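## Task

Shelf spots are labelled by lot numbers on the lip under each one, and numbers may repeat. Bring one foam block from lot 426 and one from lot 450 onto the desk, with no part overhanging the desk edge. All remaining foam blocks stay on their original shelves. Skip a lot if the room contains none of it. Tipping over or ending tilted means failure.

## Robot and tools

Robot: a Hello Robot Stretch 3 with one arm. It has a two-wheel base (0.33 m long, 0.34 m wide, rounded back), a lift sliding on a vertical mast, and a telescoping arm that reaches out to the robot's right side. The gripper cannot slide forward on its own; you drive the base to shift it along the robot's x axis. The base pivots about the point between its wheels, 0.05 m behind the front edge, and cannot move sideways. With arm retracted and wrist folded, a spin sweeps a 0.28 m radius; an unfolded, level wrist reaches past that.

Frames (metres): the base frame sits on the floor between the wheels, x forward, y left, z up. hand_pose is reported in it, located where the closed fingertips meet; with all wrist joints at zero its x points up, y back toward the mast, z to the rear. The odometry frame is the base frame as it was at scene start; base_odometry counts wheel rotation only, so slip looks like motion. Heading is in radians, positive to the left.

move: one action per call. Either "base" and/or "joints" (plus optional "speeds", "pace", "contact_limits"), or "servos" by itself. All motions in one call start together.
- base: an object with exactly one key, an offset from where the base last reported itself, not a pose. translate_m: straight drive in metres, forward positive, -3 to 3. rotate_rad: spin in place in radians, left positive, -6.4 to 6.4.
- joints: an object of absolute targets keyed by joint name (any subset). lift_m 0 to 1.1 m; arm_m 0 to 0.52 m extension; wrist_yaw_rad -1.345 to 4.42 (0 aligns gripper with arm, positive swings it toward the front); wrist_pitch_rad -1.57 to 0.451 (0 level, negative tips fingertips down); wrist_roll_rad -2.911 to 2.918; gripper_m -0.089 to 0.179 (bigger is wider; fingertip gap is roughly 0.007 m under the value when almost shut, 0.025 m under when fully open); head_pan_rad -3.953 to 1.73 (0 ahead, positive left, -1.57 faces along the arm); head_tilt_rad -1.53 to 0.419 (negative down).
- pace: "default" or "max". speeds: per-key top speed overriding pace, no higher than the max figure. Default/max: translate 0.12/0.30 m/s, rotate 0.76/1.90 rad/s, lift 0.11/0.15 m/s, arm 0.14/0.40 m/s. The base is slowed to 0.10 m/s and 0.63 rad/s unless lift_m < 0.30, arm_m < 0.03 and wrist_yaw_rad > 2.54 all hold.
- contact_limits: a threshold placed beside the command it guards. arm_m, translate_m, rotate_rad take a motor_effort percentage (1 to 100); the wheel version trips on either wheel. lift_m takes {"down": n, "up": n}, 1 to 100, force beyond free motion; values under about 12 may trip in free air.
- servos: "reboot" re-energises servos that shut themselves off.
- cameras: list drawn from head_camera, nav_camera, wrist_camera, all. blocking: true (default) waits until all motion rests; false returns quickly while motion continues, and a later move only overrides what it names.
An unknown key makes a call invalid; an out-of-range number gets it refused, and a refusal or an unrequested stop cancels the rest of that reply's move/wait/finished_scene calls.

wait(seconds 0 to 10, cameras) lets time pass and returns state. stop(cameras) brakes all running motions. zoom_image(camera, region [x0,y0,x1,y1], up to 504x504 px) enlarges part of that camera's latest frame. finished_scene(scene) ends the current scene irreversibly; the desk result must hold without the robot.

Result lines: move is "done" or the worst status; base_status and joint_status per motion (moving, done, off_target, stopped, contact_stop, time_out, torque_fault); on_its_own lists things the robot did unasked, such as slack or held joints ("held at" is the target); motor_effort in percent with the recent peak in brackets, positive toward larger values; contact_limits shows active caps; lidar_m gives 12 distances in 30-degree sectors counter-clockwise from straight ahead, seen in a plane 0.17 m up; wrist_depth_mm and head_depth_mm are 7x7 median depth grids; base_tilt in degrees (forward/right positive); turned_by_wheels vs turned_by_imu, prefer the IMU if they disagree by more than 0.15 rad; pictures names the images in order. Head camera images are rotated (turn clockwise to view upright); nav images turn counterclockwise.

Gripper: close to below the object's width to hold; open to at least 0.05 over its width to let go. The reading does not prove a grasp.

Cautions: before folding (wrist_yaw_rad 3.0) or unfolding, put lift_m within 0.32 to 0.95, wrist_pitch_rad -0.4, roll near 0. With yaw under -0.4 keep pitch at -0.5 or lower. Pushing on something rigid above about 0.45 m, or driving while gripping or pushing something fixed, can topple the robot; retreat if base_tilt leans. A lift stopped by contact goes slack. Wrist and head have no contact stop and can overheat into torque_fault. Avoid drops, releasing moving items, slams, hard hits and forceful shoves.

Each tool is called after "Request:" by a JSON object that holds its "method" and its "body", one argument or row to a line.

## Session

Request:
{"method": "move", "body": {
  "joints": {"head_pan_rad":-1.57,"head_tilt_rad":-0.37},
  "pace": "max",
  "cameras": ["head_camera","nav_camera"]
}}

Request:
{"method": "move", "body": {
  "joints": {"head_pan_rad":-3.2},
  "pace": "max",
  "cameras": ["head_camera","nav_camera"]
}}

Request:
{"method": "move", "body": {
  "joints": {"head_pan_rad":1.57},
  "pace": "max",
  "cameras": ["head_camera","nav_camera"]
}}

Request:
{"method": "move", "body": {
  "joints": {"head_pan_rad":0},
  "pace": "max",
  "cameras": ["head_camera","nav_camera"]
}}

Scene clock: 2.07 s.
move: done
base_odometry: x=+0.000 y=+0.000 heading=+0.000
turned_by_wheels: +0.000
turned_by_imu: +0.000
base_tilt: forward=-0.3 right=-1.2
lidar_m: 0.84 0.77 0.78 0.96 1.17 1.16 1.57 1.48 1.13 1.38 3.09 1.31
head_depth_mm: 1505 1554 1606 1638 1166 954 1342 / 1641 1715 1771 1785 1164 1712 1451 / 1819 1906 1974 1888 1158 1701 1450 / 2028 2140 2256 1864 1364 1762 1432 / 2335 2464 2596 1811 2210 1814 1432 / 2707 2882 3086 2960 2487 1807 1419 / 2748 2856 3052 3140 2420 1801 1416
base_status: not commanded
joint_positions: lift_m=+0.306 arm_m=+0.001 wrist_yaw_rad=+2.853 wrist_pitch_rad=-0.337 wrist_roll_rad=+0.000 gripper_m=+0.037 head_pan_rad=-1.578 head_tilt_rad=-0.374
joint_status: all done
measured_speeds: translate_m=+0.000 rotate_rad=+0.000 lift_m=+0.000 arm_m=+0.000 wrist_yaw_rad=+0.000 wrist_pitch_rad=+0.000 wrist_roll_rad=+0.000 head_pan_rad=+0.024 head_tilt_rad=+0.000
motor_effort: left_wheel=-0.1(0.5) right_wheel=+0.2(1.2) lift_m=+26.5(27.3) arm_m=-11.3(11.3) wrist_yaw_rad=+0.3(2.2) wrist_pitch_rad=+2.1(2.2) wrist_roll_rad=+0.0(0.3) gripper_m=+0.2(1.0) head_pan_rad=+3.5(5.8) head_tilt_rad=+0.2(6.8)
hand_pose: x=+0.0453 y=+0.0786 z=+0.3376 quat_wxyz=(+0.218, +0.707, +0.017, +0.673) (m; base frame)
wrist_depth_mm: 133 - - - - - - / 136 - - - - - - / 144 - - - - - - / 156 186 868 868 832 - - / 169 180 733 670 666 684 660 / 574 193 126 565 129 573 571 / 503 205 315 495 482 490 490
pictures: head_camera (sideways), nav_camera (sideways)
camera_calibration:
head_camera: T_world_to_cam=[[-0.0439932, 0.315753, -0.947821, 1.24928], [0.997182, -0.0438247, -0.060884, 0.0728116], [-0.0607623, -0.947829, -0.312936, 0.363276], [0, 0, 0, 1]] pos_world=[0.00442677, -0.0469484, 1.3022]
nav_camera: T_world_to_cam=[[0.0145042, -0.340462, 0.940147, -1.18061], [-0.99989, -0.00796033, 0.0125432, 0.0399686], [0.0032134, -0.940225, -0.340539, 0.396402], [0, 0, 0, 1]] pos_world=[0.0558142, -0.0289261, 1.24443]

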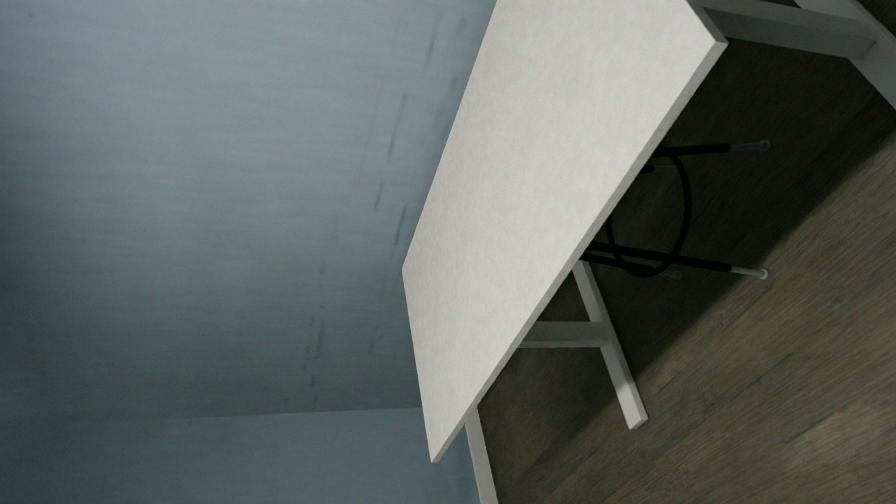

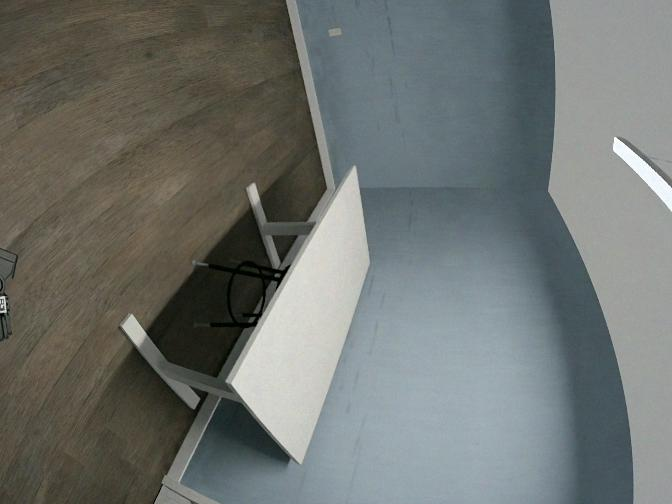

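Scene clock: 4.17 s.
move: done
base_odometry: x=+0.000 y=+0.000 heading=+0.000
turned_by_wheels: +0.000
turned_by_imu: +0.000
base_tilt: forward=-0.4 right=-1.3
lidar_m: 0.85 0.77 0.78 0.96 1.17 1.16 1.57 1.48 1.13 1.38 3.09 1.31
head_depth_mm: 1534 1568 1650 1699 1468 1762 1412 / 1516 1614 1739 1848 1711 1747 1450 / 1387 1442 1572 1707 1803 1748 1442 / 1759 1875 2010 2100 2225 1830 1440 / 1607 1700 1807 1932 2070 1824 1431 / 1473 1554 1635 1724 1852 1806 1417 / 1361 1424 1513 1575 1673 1743 1420
base_status: not commanded
joint_positions: lift_m=+0.306 arm_m=+0.001 wrist_yaw_rad=+2.853 wrist_pitch_rad=-0.337 wrist_roll_rad=+0.000 gripper_m=+0.037 head_pan_rad=-3.208 head_tilt_rad=-0.372
joint_status: all done
measured_speeds: translate_m=+0.000 rotate_rad=+0.000 lift_m=+0.000 arm_m=+0.000 wrist_yaw_rad=+0.000 wrist_pitch_rad=+0.000 wrist_roll_rad=+0.000 head_pan_rad=+0.024 head_tilt_rad=+0.000
motor_effort: left_wheel=+0.0(0.8) right_wheel=+0.4(1.2) lift_m=+26.8(27.1) arm_m=-12.4(13.0) wrist_yaw_rad=-0.3(1.9) wrist_pitch_rad=+2.1(2.2) wrist_roll_rad=-0.1(0.3) gripper_m=+0.8(0.9) head_pan_rad=+3.8(4.6) head_tilt_rad=+5.6(5.7)
hand_pose: x=+0.0453 y=+0.0786 z=+0.3376 quat_wxyz=(+0.218, +0.707, +0.017, +0.673) (m; base frame)
wrist_depth_mm: 133 - - - - - - / 136 - - - - - - / 144 - - - - - - / 155 186 871 879 812 - - / 169 181 732 667 660 683 658 / 567 193 126 565 129 567 570 / 507 205 316 500 485 494 493
pictures: head_camera (sideways), nav_camera (sideways)
camera_calibration:
head_camera: T_world_to_cam=[[0.315876, 0.0253561, -0.948462, 1.24793], [-0.102752, -0.992849, -0.0607632, 0.0793982], [-0.94322, 0.11665, -0.311012, 0.366142], [0, 0, 0, 1]] pos_world=[-0.0406783, 0.00447755, 1.30231]
nav_camera: T_world_to_cam=[[-0.338804, 0.0055148, 0.940841, -1.17939], [0.0511514, 0.998612, 0.0125666, 0.0335043], [-0.939466, 0.052383, -0.338616, 0.399706], [0, 0, 0, 1]] pos_world=[-0.0257865, -0.0478914, 1.24455]

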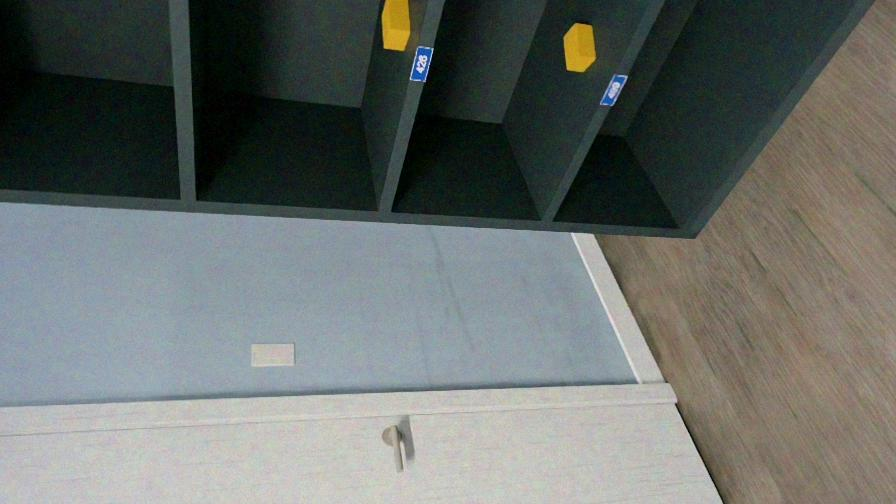

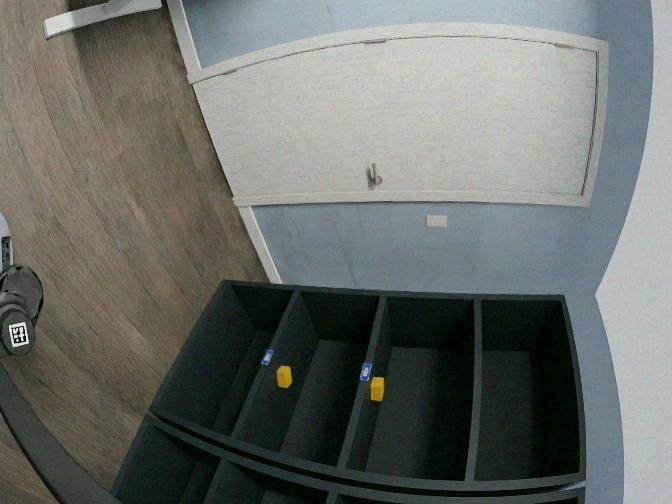

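Scene clock: 7.40 s.
move: done
base_odometry: x=+0.000 y=+0.000 heading=+0.000
turned_by_wheels: +0.000
turned_by_imu: +0.000
base_tilt: forward=-0.3 right=-1.2
lidar_m: 0.85 0.77 0.78 0.96 1.18 1.16 1.57 1.48 1.13 1.38 3.09 1.31
head_depth_mm: 753 782 810 839 875 916 959 / 830 866 898 937 980 1028 1078 / 919 963 1011 1063 1110 1181 1238 / 1035 1089 1151 1214 1285 1372 1393 / 1147 1217 1296 1371 1473 1578 1440 / 1266 1321 1454 1522 1557 1687 1429 / 1411 1469 1547 1630 1469 1692 1390
base_status: not commanded
joint_positions: lift_m=+0.306 arm_m=+0.001 wrist_yaw_rad=+2.853 wrist_pitch_rad=-0.337 wrist_roll_rad=+0.000 gripper_m=+0.037 head_pan_rad=+1.578 head_tilt_rad=-0.370
joint_status: all done
measured_speeds: translate_m=+0.000 rotate_rad=+0.000 lift_m=+0.000 arm_m=+0.000 wrist_yaw_rad=+0.000 wrist_pitch_rad=+0.000 wrist_roll_rad=+0.000 head_pan_rad=-0.024 head_tilt_rad=+0.000
motor_effort: left_wheel=-0.3(0.6) right_wheel=+0.2(1.5) lift_m=+26.6(27.4) arm_m=-12.1(12.9) wrist_yaw_rad=-0.5(2.2) wrist_pitch_rad=+2.0(2.1) wrist_roll_rad=+0.0(0.3) gripper_m=+0.6(1.2) head_pan_rad=-3.1(7.2) head_tilt_rad=+4.9(6.2)
hand_pose: x=+0.0453 y=+0.0786 z=+0.3376 quat_wxyz=(+0.218, +0.707, +0.017, +0.673) (m; base frame)
wrist_depth_mm: 134 - - - - - - / 136 - - - - - - / 144 - - - - - - / 156 186 852 865 824 - - / 169 181 723 670 658 691 662 / 572 193 126 557 129 573 569 / 505 205 314 499 483 490 491
pictures: head_camera (sideways), nav_camera (sideways)
camera_calibration:
head_camera: T_world_to_cam=[[0.0485696, -0.311656, -0.948953, 1.25022], [-0.997719, 0.0294573, -0.0607399, 0.0847567], [0.0468836, 0.949738, -0.309514, 0.358189], [0, 0, 0, 1]] pos_world=[0.00704757, 0.0469557, 1.30241]
nav_camera: T_world_to_cam=[[-0.0194272, 0.336719, 0.941405, -1.18204], [0.999669, 0.0224405, 0.0126031, 0.0276584], [-0.0168819, 0.941338, -0.337043, 0.392022], [0, 0, 0, 1]] pos_world=[-0.0439948, 0.0283679, 1.24455]

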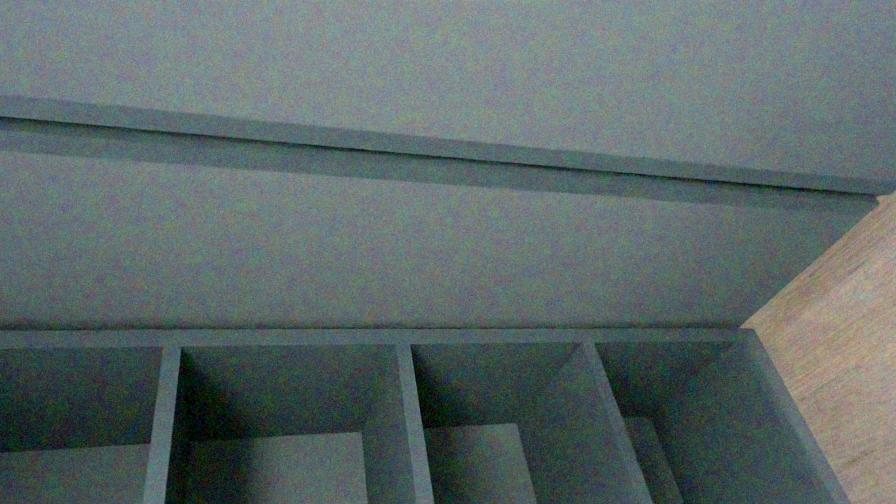

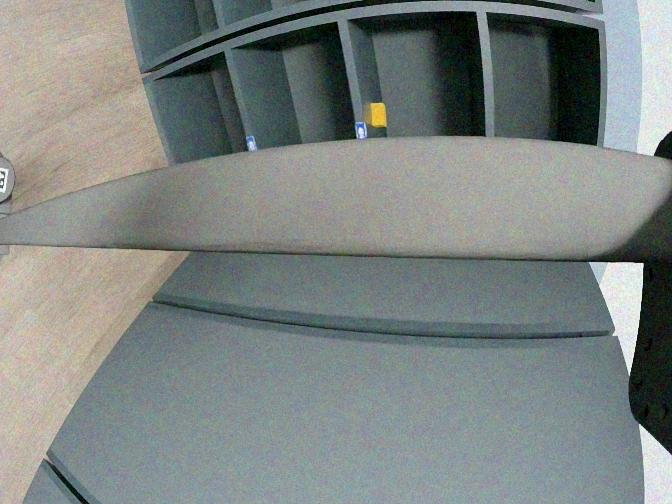

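Scene clock: 9.47 s.
move: done
base_odometry: x=+0.000 y=+0.000 heading=+0.000
turned_by_wheels: +0.000
turned_by_imu: +0.000
base_tilt: forward=-0.4 right=-1.4
lidar_m: 0.84 0.77 0.78 0.96 1.17 1.16 1.57 1.48 1.13 1.37 3.08 1.31
head_depth_mm: 1102 1203 1324 1459 1642 1761 1461 / 998 1076 1167 1283 1411 1574 1449 / 906 971 1043 1124 1229 1359 1413 / 829 882 943 1016 1099 1190 1301 / 765 812 862 922 987 1063 1156 / 711 747 792 841 894 958 1032 / 664 695 734 775 827 892 942
base_status: not commanded
joint_positions: lift_m=+0.306 arm_m=+0.001 wrist_yaw_rad=+2.853 wrist_pitch_rad=-0.337 wrist_roll_rad=+0.000 gripper_m=+0.037 head_pan_rad=-0.008 head_tilt_rad=-0.370
joint_status: all done
measured_speeds: translate_m=+0.000 rotate_rad=+0.000 lift_m=+0.000 arm_m=+0.000 wrist_yaw_rad=+0.000 wrist_pitch_rad=+0.000 wrist_roll_rad=+0.000 head_pan_rad=+0.024 head_tilt_rad=+0.000
motor_effort: left_wheel=-0.2(0.9) right_wheel=-0.4(1.3) lift_m=+26.3(27.0) arm_m=-12.1(12.9) wrist_yaw_rad=+0.3(1.6) wrist_pitch_rad=+2.1(2.2) wrist_roll_rad=+0.0(0.3) gripper_m=+0.2(1.0) head_pan_rad=+3.4(4.7) head_tilt_rad=+4.8(5.4)
hand_pose: x=+0.0453 y=+0.0786 z=+0.3376 quat_wxyz=(+0.218, +0.707, +0.017, +0.673) (m; base frame)
wrist_depth_mm: 133 - - - - - - / 137 - - - - - - / 144 - - - - - - / 155 186 862 861 831 - - / 169 181 732 675 677 689 662 / 575 192 126 560 129 574 575 / 507 205 315 499 479 496 493
pictures: head_camera (sideways), nav_camera (sideways)
camera_calibration:
head_camera: T_world_to_cam=[[-0.312048, -0.0436802, -0.949062, 1.25255], [0.0448286, 0.997153, -0.0606331, 0.07826], [0.949008, -0.0614656, -0.309201, 0.352247], [0, 0, 0, 1]] pos_world=[0.0530637, -0.00167429, 1.30241]
nav_camera: T_world_to_cam=[[0.336661, 0.0142437, 0.941518, -1.18434], [0.00707064, -0.999896, 0.0125985, 0.0337756], [0.941599, 0.0024157, -0.336727, 0.385779], [0, 0, 0, 1]] pos_world=[0.0352342, 0.0497095, 1.24456]

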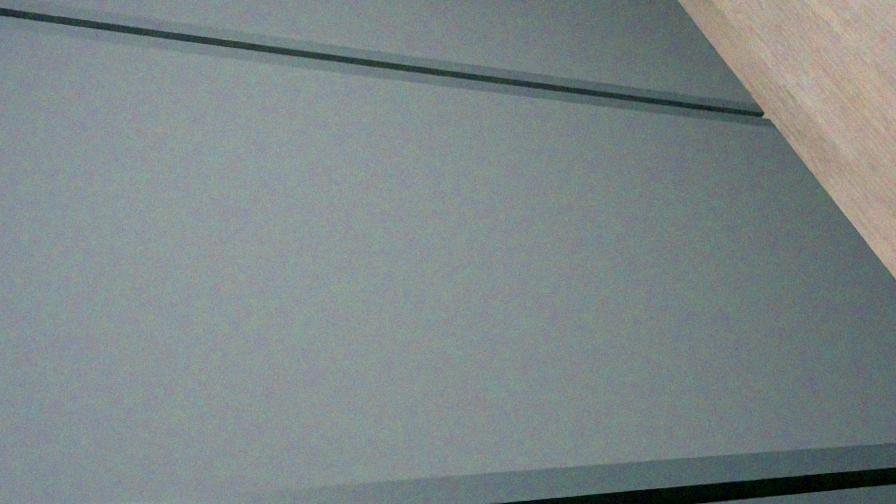

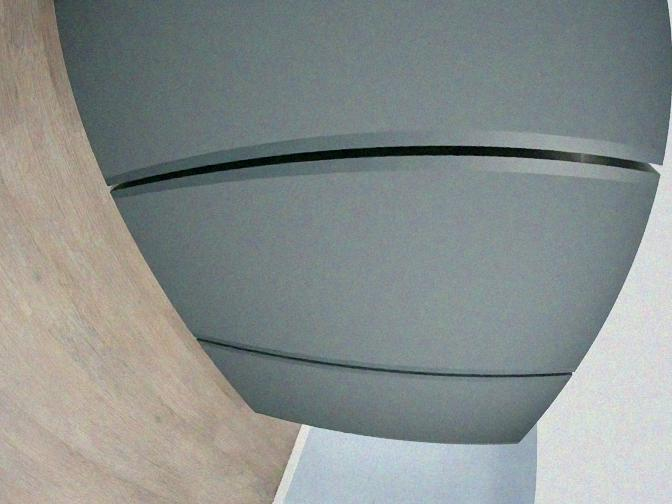

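Request:
{"method": "move", "body": {
  "joints": {"head_pan_rad":-3.85},
  "pace": "max",
  "cameras": ["head_camera","nav_camera"]
}}

Request:
{"method": "zoom_image", "body": {
  "camera": "head_camera",
  "region": [392, 0, 896, 504]
}}

Scene clock: 19.03 s.
move: done
base_odometry: x=+0.000 y=+0.000 heading=+0.000
turned_by_wheels: +0.000
turned_by_imu: +0.000
base_tilt: forward=-0.3 right=-1.2
lidar_m: 0.84 0.77 0.78 0.96 1.18 1.16 1.58 1.48 1.13 1.38 3.09 1.31
head_depth_mm: - - - - - - - / 1346 1387 1501 1605 1616 - - / 1335 1397 1514 1619 1518 1677 1424 / 1006 1060 1122 1220 1281 1404 1438 / 1416 1454 1577 1674 1504 1712 1430 / 1434 1497 1610 1728 1566 1719 1428 / 1449 1545 1632 1761 1553 1708 1428
base_status: not commanded
joint_positions: lift_m=+0.306 arm_m=+0.001 wrist_yaw_rad=+2.853 wrist_pitch_rad=-0.337 wrist_roll_rad=+0.000 gripper_m=+0.037 head_pan_rad=-3.858 head_tilt_rad=-0.370
joint_status: all done
measured_speeds: translate_m=+0.000 rotate_rad=+0.000 lift_m=+0.000 arm_m=+0.000 wrist_yaw_rad=+0.000 wrist_pitch_rad=+0.000 wrist_roll_rad=+0.000 head_pan_rad=+0.024 head_tilt_rad=+0.000
motor_effort: left_wheel=+0.1(0.6) right_wheel=+0.7(1.4) lift_m=+26.3(27.0) arm_m=-12.2(12.6) wrist_yaw_rad=+0.2(1.9) wrist_pitch_rad=+2.1(2.1) wrist_roll_rad=+0.2(0.4) gripper_m=+0.4(1.1) head_pan_rad=+3.4(5.4) head_tilt_rad=+2.6(4.6)
hand_pose: x=+0.0453 y=+0.0786 z=+0.3376 quat_wxyz=(+0.218, +0.707, +0.017, +0.673) (m; base frame)
wrist_depth_mm: 134 - - - - - - / 136 - - - - - - / 145 - - - - - - / 156 186 878 868 832 - - / 170 180 727 673 666 689 655 / 570 193 126 559 129 580 575 / 503 206 313 496 480 493 494
pictures: head_camera (sideways), nav_camera (sideways)
camera_calibration:
head_camera: T_world_to_cam=[[0.265366, -0.169903, -0.949059, 1.24901], [-0.682919, -0.727974, -0.0606268, 0.0827225], [-0.68059, 0.664219, -0.30921, 0.36224], [0, 0, 0, 1]] pos_world=[-0.0284162, 0.0318244, 1.30241]
nav_camera: T_world_to_cam=[[-0.264922, 0.208259, 0.941512, -1.18068], [0.645324, 0.763805, 0.0126304, 0.0298504], [-0.716501, 0.610926, -0.336743, 0.39587], [0, 0, 0, 1]] pos_world=[-0.0484114, -0.0187594, 1.24456]

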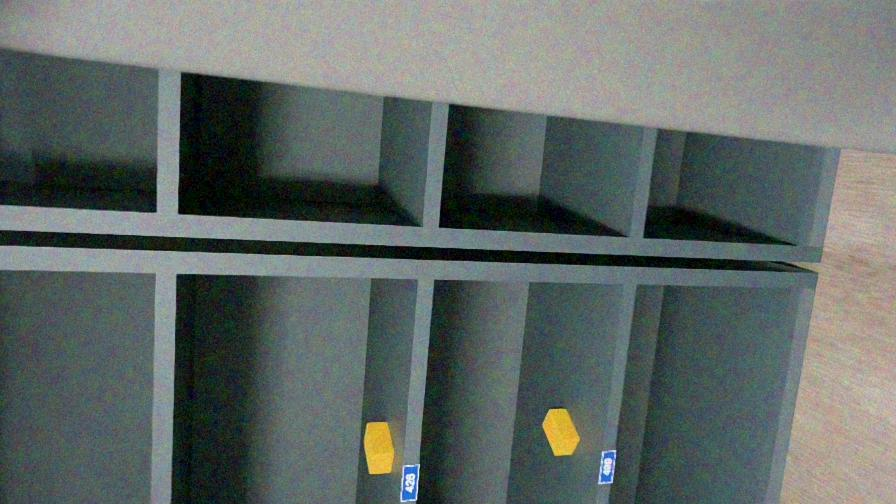

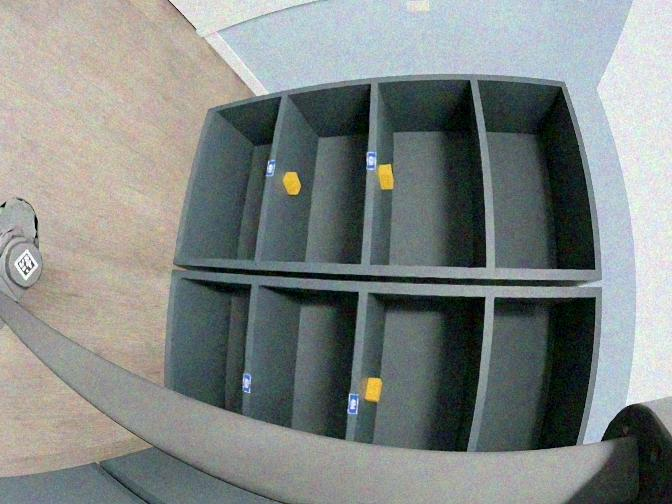

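Scaled by 1.000.

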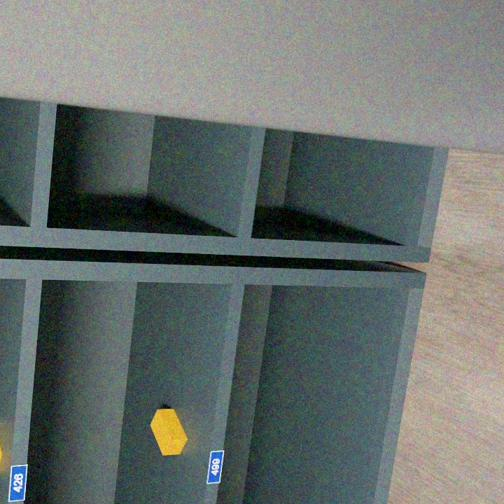

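Request:
{"method": "move", "body": {
  "joints": {"head_pan_rad":-3.4,"head_tilt_rad":-0.37},
  "pace": "max",
  "cameras": ["head_camera"]
}}

Request:
{"method": "zoom_image", "body": {
  "camera": "head_camera",
  "region": [350, 100, 650, 400]
}}

Request:
{"method": "move", "body": {
  "joints": {"head_pan_rad":1.7,"head_tilt_rad":-0.5},
  "pace": "max",
  "cameras": ["head_camera"]
}}

Scene clock: 27.77 s.
move: done
base_odometry: x=+0.000 y=+0.000 heading=+0.000
turned_by_wheels: +0.000
turned_by_imu: +0.000
base_tilt: forward=-0.3 right=-1.3
lidar_m: 0.84 0.77 0.78 0.96 1.17 1.16 1.57 1.48 1.13 1.37 3.10 1.31
head_depth_mm: 1402 1446 1531 1474 1554 1568 1367 / 1494 1539 1637 1696 1539 1742 1417 / 1610 1661 1766 1845 1709 1740 1444 / 1493 1575 1701 1833 1815 1745 1440 / 1390 1476 1557 1687 1820 1791 1435 / 1691 1781 1877 1973 2110 1813 1428 / 1533 1603 1678 1766 1869 1812 1419
base_status: not commanded
joint_positions: lift_m=+0.306 arm_m=+0.001 wrist_yaw_rad=+2.853 wrist_pitch_rad=-0.337 wrist_roll_rad=+0.000 gripper_m=+0.037 head_pan_rad=-3.385 head_tilt_rad=-0.370
joint_status: all done
measured_speeds: all 0
motor_effort: left_wheel=+0.1(0.4) right_wheel=+0.9(1.0) lift_m=+26.1(26.9) arm_m=-11.8(12.7) wrist_yaw_rad=-0.5(1.2) wrist_pitch_rad=+2.1(2.2) wrist_roll_rad=+0.1(0.3) gripper_m=+0.7(0.7) head_pan_rad=+1.1(4.5) head_tilt_rad=+2.0(5.6)
hand_pose: x=+0.0453 y=+0.0786 z=+0.3376 quat_wxyz=(+0.218, +0.707, +0.017, +0.673) (m; base frame)
wrist_depth_mm: 133 - - - - - - / 136 - - - - - - / 145 - - - - - - / 155 185 876 861 825 - - / 169 180 718 671 666 690 654 / 576 193 126 560 129 573 577 / 504 205 314 498 483 492 489
pictures: head_camera (sideways)
camera_calibration:
head_camera: T_world_to_cam=[[0.313634, -0.0301994, -0.949064, 1.24875], [-0.275868, -0.959281, -0.0606405, 0.0802449], [-0.908587, 0.280835, -0.309194, 0.36353], [0, 0, 0, 1]] pos_world=[-0.0392143, 0.0125969, 1.30241]

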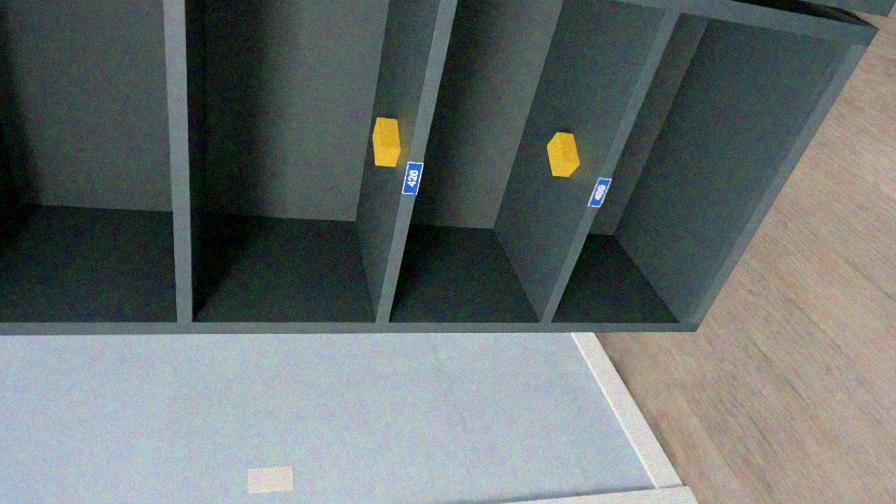

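Scaled by 1.680 from the camera's 896x504 image, which has a finer 1280x720 frame.

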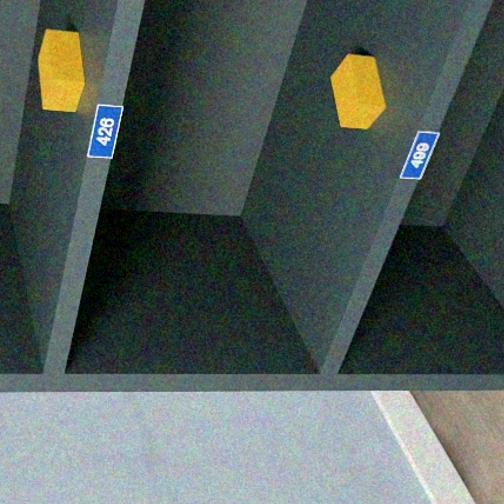

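Scene clock: 29.43 s.
move: done
base_odometry: x=+0.000 y=+0.000 heading=+0.000
turned_by_wheels: +0.000
turned_by_imu: +0.000
base_tilt: forward=-0.4 right=-1.2
lidar_m: 0.84 0.77 0.78 0.96 1.17 1.16 1.57 1.48 1.13 1.37 3.09 1.31
head_depth_mm: 904 934 974 1032 1066 1120 1180 / 1030 1074 1131 1189 1248 1340 1299 / 1137 1210 1305 1413 1521 1553 1305 / 1246 1397 1444 1563 1729 1603 1306 / 1393 1534 1575 1738 1867 1578 1302 / 1336 1491 1533 - - - - / - - - - - - -
base_status: not commanded
joint_positions: lift_m=+0.306 arm_m=+0.001 wrist_yaw_rad=+2.853 wrist_pitch_rad=-0.337 wrist_roll_rad=+0.000 gripper_m=+0.037 head_pan_rad=+1.790 head_tilt_rad=-0.499
joint_status: all done
measured_speeds: all 0
motor_effort: left_wheel=-0.1(0.6) right_wheel=+0.0(1.4) lift_m=+26.0(27.3) arm_m=-12.0(12.5) wrist_yaw_rad=-0.3(2.0) wrist_pitch_rad=+2.1(2.1) wrist_roll_rad=+0.0(0.4) gripper_m=+0.6(1.1) head_pan_rad=+9.2(24.5) head_tilt_rad=-4.8(7.7)
hand_pose: x=+0.0453 y=+0.0786 z=+0.3376 quat_wxyz=(+0.218, +0.707, +0.017, +0.673) (m; base frame)
wrist_depth_mm: 134 - - - - - - / 136 - - - - - - / 144 - - - - - - / 155 186 888 877 829 - - / 169 181 726 658 658 687 664 / 570 194 126 559 129 572 571 / 509 205 314 496 475 493 488
pictures: head_camera (sideways)
camera_calibration:
head_camera: T_world_to_cam=[[0.139031, -0.411375, -0.9008, 1.18677], [-0.979833, -0.188974, -0.0649291, 0.0901686], [-0.143518, 0.891661, -0.429352, 0.515238], [0, 0, 0, 1]] pos_world=[-0.00270227, 0.04583, 1.29612]

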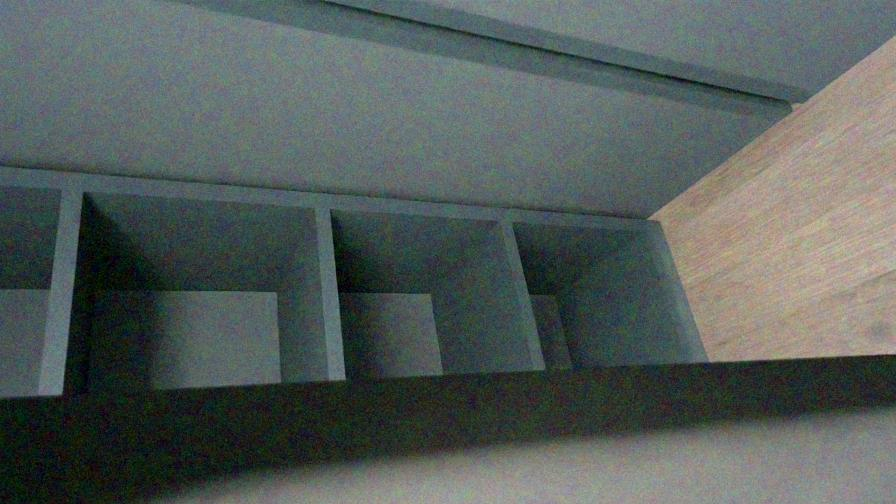

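Request:
{"method": "move", "body": {
  "base": {"translate_m":-0.786},
  "joints": {"lift_m":0.28,"head_pan_rad":-1.57,"head_tilt_rad":-0.4},
  "pace": "max"
}}

Request:
{"method": "move", "body": {
  "base": {"rotate_rad":-2.443},
  "joints": {"lift_m":0.6},
  "pace": "max",
  "cameras": ["head_camera","nav_camera"]
}}

Scene clock: 60.47 s.
move: done
base_odometry: x=-0.786 y=+0.000 heading=+0.000
turned_by_wheels: +0.000
turned_by_imu: +0.000
base_tilt: forward=-0.2 right=-1.3
lidar_m: 1.51 1.38 1.39 0.77 0.96 0.81 0.96 0.88 0.89 1.04 1.06 2.34
head_depth_mm: 891 922 965 1004 1034 1069 1120 / 977 1020 1063 1119 1178 1239 1304 / 1082 1142 1195 1263 1328 1411 1401 / 1222 1281 1352 1431 1479 1608 1402 / 1392 1473 1582 1580 1267 1770 1400 / 1611 1729 1888 1659 1126 1249 1321 / 1920 2115 2303 1654 1064 1686 1383
base_status: done
joint_positions: lift_m=+0.280 arm_m=+0.001 wrist_yaw_rad=+2.853 wrist_pitch_rad=-0.338 wrist_roll_rad=+0.000 gripper_m=+0.037 head_pan_rad=-1.571 head_tilt_rad=-0.400
joint_status: all done
measured_speeds: all 0
motor_effort: left_wheel=-4.1(15.3) right_wheel=-0.8(14.1) lift_m=+26.4(30.2) arm_m=-11.9(12.5) wrist_yaw_rad=-0.4(2.2) wrist_pitch_rad=+2.1(2.4) wrist_roll_rad=+0.0(0.3) gripper_m=+0.6(1.0) head_pan_rad=+3.4(5.8) head_tilt_rad=+5.2(8.4)
hand_pose: x=+0.0453 y=+0.0785 z=+0.3110 quat_wxyz=(+0.218, +0.707, +0.018, +0.673) (m; base frame)
wrist_depth_mm: 134 - - - - - - / 136 - - - - - - / 145 163 964 - - - - / 155 169 807 813 801 801 798 / 167 180 678 635 625 649 644 / 535 193 126 527 129 538 540 / 474 206 286 457 453 468 460
pictures: none

Scene clock: 64.97 s.
move: done
base_odometry: x=-0.786 y=+0.000 heading=-2.443
turned_by_wheels: -2.443
turned_by_imu: -2.403
base_tilt: forward=-0.4 right=-1.1
lidar_m: 0.88 0.93 1.04 1.52 1.87 1.42 1.38 1.46 0.77 1.12 0.81 0.91
head_depth_mm: 640 982 1054 957 1065 1033 904 / 655 988 1053 950 1219 1071 926 / 672 990 1064 932 1223 1061 920 / 690 997 1064 806 1242 1020 916 / 711 999 1068 914 1235 1048 914 / 624 1002 1079 901 1234 1033 1211 / 639 1008 1065 887 1218 1035 1164
base_status: done
joint_positions: lift_m=+0.600 arm_m=+0.001 wrist_yaw_rad=+2.853 wrist_pitch_rad=-0.339 wrist_roll_rad=+0.000 gripper_m=+0.037 head_pan_rad=-1.570 head_tilt_rad=-0.399
joint_status: all done
measured_speeds: all 0
motor_effort: left_wheel=+6.1(13.9) right_wheel=-9.7(14.3) lift_m=+25.5(32.2) arm_m=-12.4(13.3) wrist_yaw_rad=-0.8(1.8) wrist_pitch_rad=+2.2(2.4) wrist_roll_rad=-0.2(0.3) gripper_m=+0.6(1.1) head_pan_rad=+3.8(4.0) head_tilt_rad=+3.0(4.9)
hand_pose: x=+0.0452 y=+0.0785 z=+0.6309 quat_wxyz=(+0.218, +0.707, +0.018, +0.673) (m; base frame)
wrist_depth_mm: 133 - - - - - - / 137 - - - - - - / 145 - - - - - - / 155 187 - - - - - / 173 181 - - - - - / 957 193 126 924 128 942 900 / 838 205 803 818 789 809 811
pictures: head_camera (sideways), nav_camera (sideways)
camera_calibration:
head_camera: T_world_to_cam=[[-0.0465366, 0.33972, -0.939374, 1.23826], [0.997514, -0.0340155, -0.0617183, 0.0738669], [-0.0529203, -0.939911, -0.337293, 0.394936], [0, 0, 0, 1]] pos_world=[0.00484142, -0.0469464, 1.30096]
nav_camera: T_world_to_cam=[[0.0173751, -0.364442, 0.931064, -1.16876], [-0.99979, -0.0164804, 0.0122068, 0.0404215], [0.0108956, -0.93108, -0.364652, 0.427784], [0, 0, 0, 1]] pos_world=[0.0560594, -0.0269793, 1.24369]

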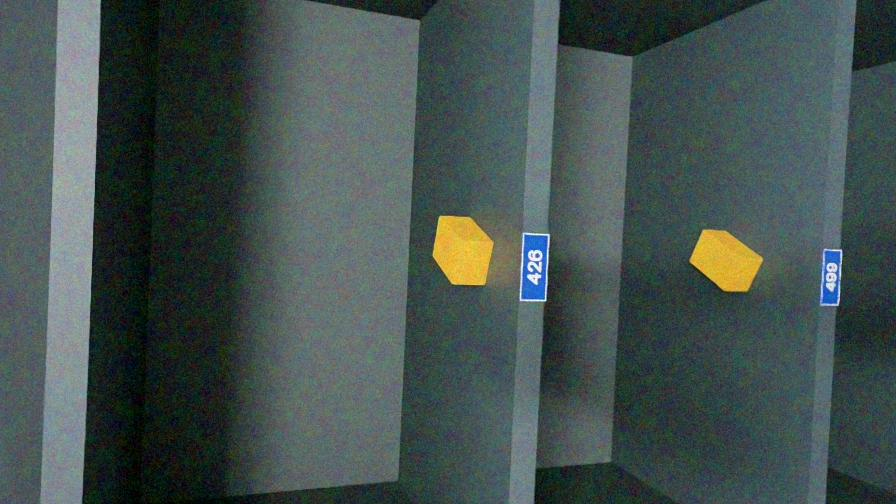

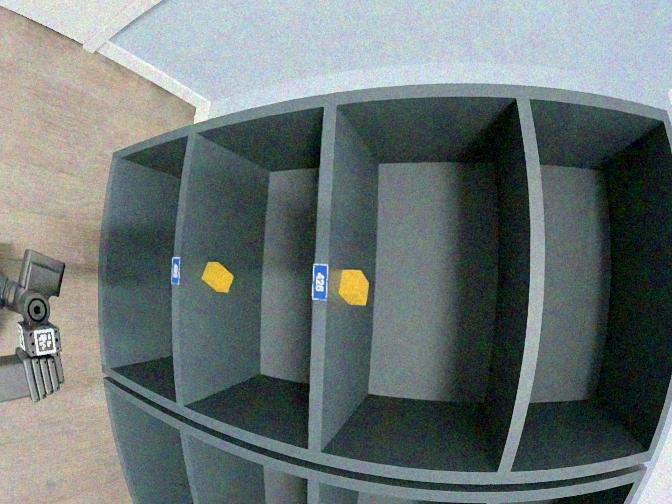

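Request:
{"method": "move", "body": {
  "joints": {"lift_m":0.9,"wrist_pitch_rad":-0.4,"gripper_m":0.179,"head_pan_rad":-2.25},
  "pace": "max",
  "cameras": ["head_camera"]
}}

Request:
{"method": "zoom_image", "body": {
  "camera": "head_camera",
  "region": [440, 100, 740, 400]
}}

Request:
{"method": "move", "body": {
  "joints": {"wrist_yaw_rad":0.0,"head_pan_rad":-1.57,"lift_m":0.95},
  "pace": "max"
}}

Request:
{"method": "move", "body": {
  "joints": {"wrist_pitch_rad":-0.3,"lift_m":1.0},
  "pace": "max",
  "cameras": ["head_camera","wrist_camera"]
}}

Scene clock: 80.13 s.
move: done
base_odometry: x=-0.786 y=+0.000 heading=-2.443
turned_by_wheels: +0.000
turned_by_imu: +0.000
base_tilt: forward=-0.3 right=-1.2
lidar_m: 0.88 0.93 1.04 1.52 1.87 1.42 1.38 1.45 0.77 1.12 0.81 0.91
head_depth_mm: 1342 1357 1439 1482 1526 1624 1436 / 1381 1467 1568 1606 1455 1626 1410 / 1255 1338 1453 1151 1450 1518 1379 / 718 1029 1343 1007 1364 1092 1411 / 647 690 740 789 867 940 1003 / 673 777 843 838 999 1007 910 / 645 961 1037 891 1200 1036 853
base_status: not commanded
joint_positions: lift_m=+0.900 arm_m=+0.001 wrist_yaw_rad=+2.853 wrist_pitch_rad=-0.413 wrist_roll_rad=+0.000 gripper_m=+0.179 head_pan_rad=-2.251 head_tilt_rad=-0.399
joint_status: all done
measured_speeds: all 0
motor_effort: left_wheel=+5.8(6.5) right_wheel=-9.6(10.2) lift_m=+26.8(33.0) arm_m=-8.4(10.6) wrist_yaw_rad=-0.9(2.1) wrist_pitch_rad=+1.9(4.0) wrist_roll_rad=+0.2(0.3) gripper_m=+0.3(84.3) head_pan_rad=+3.8(4.4) head_tilt_rad=+0.5(2.1)
hand_pose: x=+0.0428 y=+0.0702 z=+0.9138 quat_wxyz=(+0.243, +0.705, +0.044, +0.664) (m; base frame)
wrist_depth_mm: 134 - - - - - - / 138 - - - - - - / 150 - - - - - - / 163 182 - - - - - / - 183 - - - - - / 123 200 - - - - - / - 242 - - - - 105
pictures: head_camera (sideways)
camera_calibration:
head_camera: T_world_to_cam=[[0.177832, 0.293156, -0.93938, 1.23691], [0.753298, -0.654776, -0.0617329, 0.0754165], [-0.633181, -0.696655, -0.337273, 0.39843], [0, 0, 0, 1]] pos_world=[-0.0244943, -0.0356567, 1.30096]

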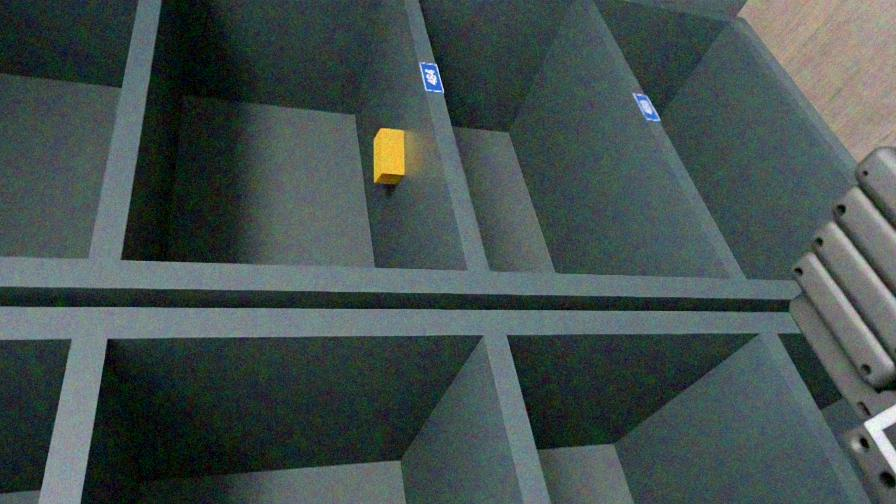

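Scaled by 1.680 from the camera's 896x504 image, which has a finer 1280x720 frame.

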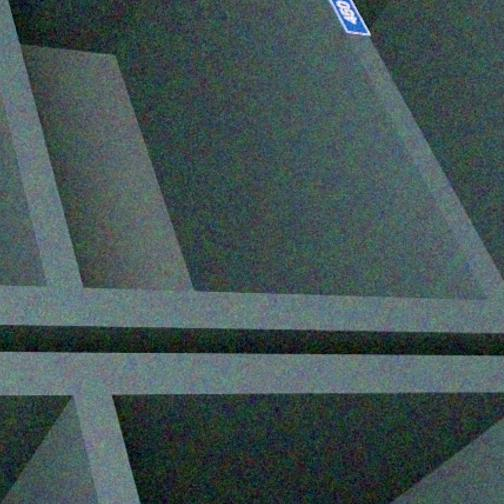

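Scene clock: 81.90 s.
move: done
base_odometry: x=-0.786 y=+0.000 heading=-2.443
turned_by_wheels: +0.000
turned_by_imu: +0.000
base_tilt: forward=-0.3 right=-1.2
lidar_m: 0.88 0.93 1.04 1.52 1.87 1.42 1.38 1.45 0.77 1.12 0.81 0.91
head_depth_mm: 640 981 1047 961 1039 1073 - / 656 990 1056 949 1220 1070 869 / 671 993 1056 938 1231 1105 - / 691 997 1067 799 1234 1097 - / 710 1002 1065 913 1226 1048 883 / 626 1007 1075 901 1229 1041 906 / 638 1010 1071 887 1209 1034 1151
base_status: not commanded
joint_positions: lift_m=+0.950 arm_m=+0.001 wrist_yaw_rad=+0.003 wrist_pitch_rad=-0.413 wrist_roll_rad=+0.000 gripper_m=+0.179 head_pan_rad=-1.563 head_tilt_rad=-0.399
joint_status: all done
measured_speeds: all 0
motor_effort: left_wheel=+5.8(6.4) right_wheel=-8.6(9.8) lift_m=+29.2(32.6) arm_m=-7.1(8.6) wrist_yaw_rad=-2.6(9.3) wrist_pitch_rad=+2.0(2.1) wrist_roll_rad=+0.0(0.3) gripper_m=+1.0(1.1) head_pan_rad=-2.6(5.6) head_tilt_rad=-1.0(1.0)
hand_pose: x=-0.0208 y=-0.3705 z=+0.9637 quat_wxyz=(+0.693, +0.146, -0.691, -0.144) (m; base frame)
wrist_depth_mm: - - - 404 - - - / - - - - - - - / - - - - - - - / - - - - - - - / - 142 - 748 - - - / - 126 - - - - - / - - - - - - 105
pictures: none

Scene clock: 83.00 s.
move: done
base_odometry: x=-0.786 y=+0.000 heading=-2.443
turned_by_wheels: +0.000
turned_by_imu: +0.000
base_tilt: forward=-0.4 right=-1.3
lidar_m: 0.88 0.93 1.04 1.52 1.87 1.41 1.38 1.45 0.77 1.12 0.81 0.91
head_depth_mm: 640 986 1052 966 719 - - / 655 988 1055 948 1220 - - / 673 994 1058 933 1207 - - / 690 996 1061 800 1221 - - / 710 1000 1070 912 1240 1046 1212 / 624 1003 1073 899 1223 939 1211 / 638 1007 1070 886 1217 1038 1166
base_status: not commanded
joint_positions: lift_m=+1.000 arm_m=+0.001 wrist_yaw_rad=+0.003 wrist_pitch_rad=-0.321 wrist_roll_rad=+0.000 gripper_m=+0.179 head_pan_rad=-1.569 head_tilt_rad=-0.399
joint_status: all done
measured_speeds: all 0
motor_effort: left_wheel=+5.7(6.4) right_wheel=-9.6(10.2) lift_m=+29.3(31.2) arm_m=-6.3(7.5) wrist_yaw_rad=-3.6(4.5) wrist_pitch_rad=+3.4(5.9) wrist_roll_rad=+0.0(0.3) gripper_m=+0.1(1.0) head_pan_rad=-3.3(3.6) head_tilt_rad=-0.4(1.5)
hand_pose: x=-0.0208 y=-0.3811 z=+1.0350 quat_wxyz=(+0.699, +0.114, -0.697, -0.112) (m; base frame)
wrist_depth_mm: - - - - - - - / - - - 524 - - - / - - - 447 - - - / - - - - - 937 - / - 143 - - - 928 - / - 126 - 768 - - - / - - - 679 - - 105
pictures: head_camera (sideways), wrist_camera
camera_calibration:
head_camera: T_world_to_cam=[[-0.046944, 0.339648, -0.93938, 1.23827], [0.997553, -0.0328374, -0.061724, 0.0739274], [-0.0518112, -0.939979, -0.337275, 0.394905], [0, 0, 0, 1]] pos_world=[0.00484334, -0.0469459, 1.30096]
wrist_camera: T_world_to_cam=[[-0.998883, -0.0419814, -0.0216673, -0.00776144], [-0.00219864, 0.499447, -0.866342, 1.11954], [0.0471919, -0.865327, -0.498981, 0.353825], [0, 0, 0, 1]] pos_world=[-0.021989, -0.253299, 1.14628]

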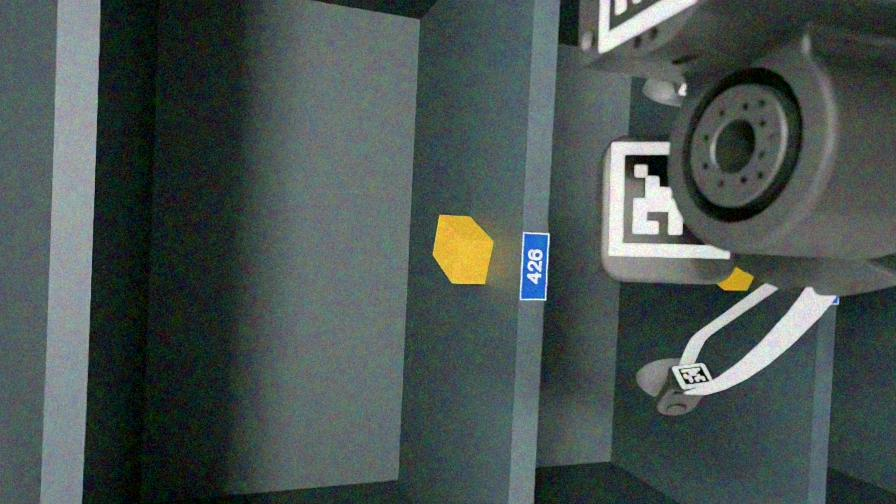

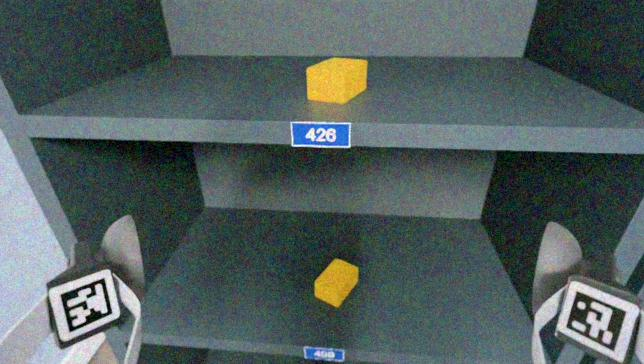

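Request:
{"method": "move", "body": {
  "joints": {"arm_m":0.27},
  "pace": "max",
  "cameras": ["wrist_camera"]
}}

Scene clock: 93.47 s.
move: done
base_odometry: x=-0.786 y=+0.000 heading=-2.443
turned_by_wheels: +0.000
turned_by_imu: +0.000
base_tilt: forward=-0.2 right=-1.2
lidar_m: 0.88 0.93 1.03 1.52 1.88 1.42 1.38 1.46 0.77 1.12 0.81 0.91
head_depth_mm: 643 986 1054 310 1150 1038 902 / 656 988 1047 363 1226 1064 927 / 671 995 1048 363 1229 1059 923 / 693 996 1066 383 1218 1017 919 / 713 1000 1070 909 1232 1049 913 / 619 1002 1076 898 1229 1040 1204 / 638 1010 1066 883 1213 1040 1167
base_status: not commanded
joint_positions: lift_m=+1.000 arm_m=+0.270 wrist_yaw_rad=+0.003 wrist_pitch_rad=-0.321 wrist_roll_rad=+0.000 gripper_m=+0.179 head_pan_rad=-1.570 head_tilt_rad=-0.399
joint_status: all done
measured_speeds: all 0
motor_effort: left_wheel=+5.8(6.3) right_wheel=-9.3(10.0) lift_m=+24.3(29.8) arm_m=+12.6(14.7) wrist_yaw_rad=-2.4(4.6) wrist_pitch_rad=+3.3(3.5) wrist_roll_rad=+0.1(0.3) gripper_m=+0.5(1.3) head_pan_rad=-2.6(3.5) head_tilt_rad=-2.1(3.0)
hand_pose: x=-0.0209 y=-0.6505 z=+1.0351 quat_wxyz=(+0.699, +0.114, -0.697, -0.112) (m; base frame)
wrist_depth_mm: - - - - - - 511 / - - - - - - - / - - - - - - - / - - - 290 - - - / - 142 - - - - - / - 126 218 212 - - - / - - - - - - 105
pictures: wrist_camera
camera_calibration:
wrist_camera: T_world_to_cam=[[-0.998893, -0.0417682, -0.0216438, -0.0189867], [-0.00209799, 0.499182, -0.866495, 1.25412], [0.0469961, -0.86549, -0.498717, 0.120314], [0, 0, 0, 1]] pos_world=[-0.0219888, -0.522699, 1.14628]

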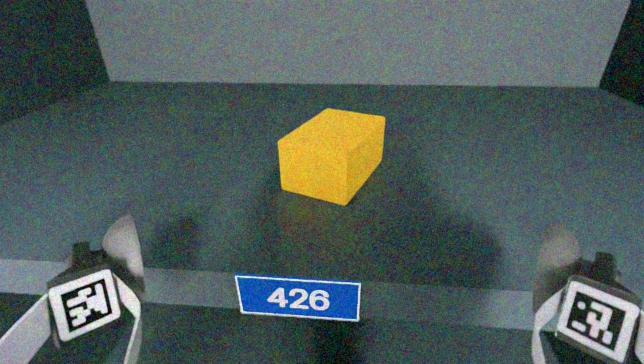

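Request:
{"method": "move", "body": {
  "joints": {"arm_m":0.422}
}}

Request:
{"method": "move", "body": {
  "joints": {"gripper_m":0.03},
  "cameras": ["wrist_camera"]
}}

Scene clock: 104.63 s.
move: done
base_odometry: x=-0.786 y=+0.000 heading=-2.443
turned_by_wheels: +0.000
turned_by_imu: +0.000
base_tilt: forward=-0.3 right=-1.2
lidar_m: 0.88 0.93 1.04 1.52 1.87 1.42 1.38 1.46 0.77 1.12 0.81 0.91
head_depth_mm: 647 982 1053 297 1220 1036 903 / 661 990 1034 398 1223 1067 927 / 677 995 543 524 1227 1061 919 / 694 995 1055 592 1236 1016 915 / 712 1004 1070 847 1232 1043 911 / 623 1008 1072 899 1228 1042 1211 / 643 1009 1067 885 1214 1032 1167
base_status: not commanded
joint_positions: lift_m=+1.000 arm_m=+0.422 wrist_yaw_rad=+0.003 wrist_pitch_rad=-0.321 wrist_roll_rad=+0.000 gripper_m=+0.179 head_pan_rad=-1.570 head_tilt_rad=-0.400
joint_status: all done
measured_speeds: all 0
motor_effort: left_wheel=+5.3(6.4) right_wheel=-8.9(10.1) lift_m=+23.9(24.6) arm_m=+12.6(14.4) wrist_yaw_rad=-2.2(4.0) wrist_pitch_rad=+3.3(3.5) wrist_roll_rad=-0.2(0.3) gripper_m=+0.5(1.1) head_pan_rad=-1.2(2.4) head_tilt_rad=-3.2(4.6)
hand_pose: x=-0.0209 y=-0.8025 z=+1.0351 quat_wxyz=(+0.699, +0.114, -0.697, -0.112) (m; base frame)
wrist_depth_mm: - - - - - - - / - - - - - - - / - - - - - - - / - - - - - - - / - 142 - 171 179 - - / - 126 143 143 158 - - / - 164 152 129 167 166 107
pictures: none

Scene clock: 106.67 s.
move: done
base_odometry: x=-0.786 y=+0.000 heading=-2.443
turned_by_wheels: +0.000
turned_by_imu: +0.000
base_tilt: forward=-0.3 right=-1.1
lidar_m: 0.88 0.93 1.04 1.52 1.88 1.41 1.38 1.45 0.77 1.12 0.81 0.90
head_depth_mm: 646 983 1051 297 1225 1041 904 / 662 985 1036 399 1225 1066 921 / 679 991 544 523 1234 1059 922 / 695 996 1053 593 1241 1017 914 / 711 998 1067 908 1227 1045 912 / 625 1005 1074 900 1227 1046 1202 / 643 1010 1067 885 1216 1036 1171
base_status: not commanded
joint_positions: lift_m=+1.000 arm_m=+0.422 wrist_yaw_rad=+0.002 wrist_pitch_rad=-0.319 wrist_roll_rad=+0.000 gripper_m=+0.031 head_pan_rad=-1.570 head_tilt_rad=-0.400
joint_status: all done
measured_speeds: all 0
motor_effort: left_wheel=+5.9(6.2) right_wheel=-8.9(9.8) lift_m=+24.0(24.7) arm_m=+11.0(12.8) wrist_yaw_rad=-2.2(3.8) wrist_pitch_rad=+3.2(3.5) wrist_roll_rad=-0.1(0.3) gripper_m=-11.3(84.0) head_pan_rad=-0.7(1.6) head_tilt_rad=-2.9(4.5)
hand_pose: x=-0.0210 y=-0.8027 z=+1.0354 quat_wxyz=(+0.699, +0.113, -0.698, -0.112) (m; base frame)
wrist_depth_mm: - - - - - - - / - - - - - - - / - - - - - - - / - - - - - - - / - - 153 172 156 - - / - - 128 143 127 - - / - 96 163 141 140 162 166
pictures: wrist_camera
camera_calibration:
wrist_camera: T_world_to_cam=[[-0.998922, -0.0411196, -0.0215598, -0.0250918], [-0.0017909, 0.498141, -0.867094, 1.33008], [0.0463944, -0.86612, -0.497678, -0.0128153], [0, 0, 0, 1]] pos_world=[-0.0220882, -0.674698, 1.14638]

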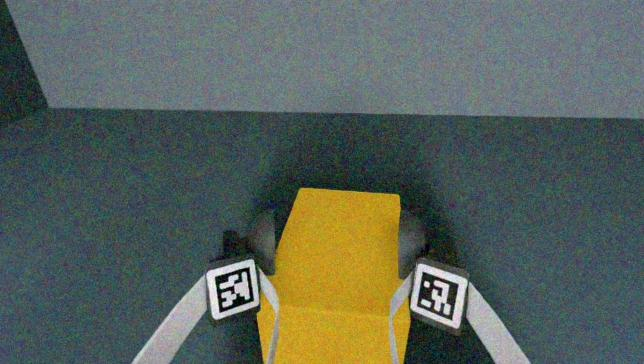

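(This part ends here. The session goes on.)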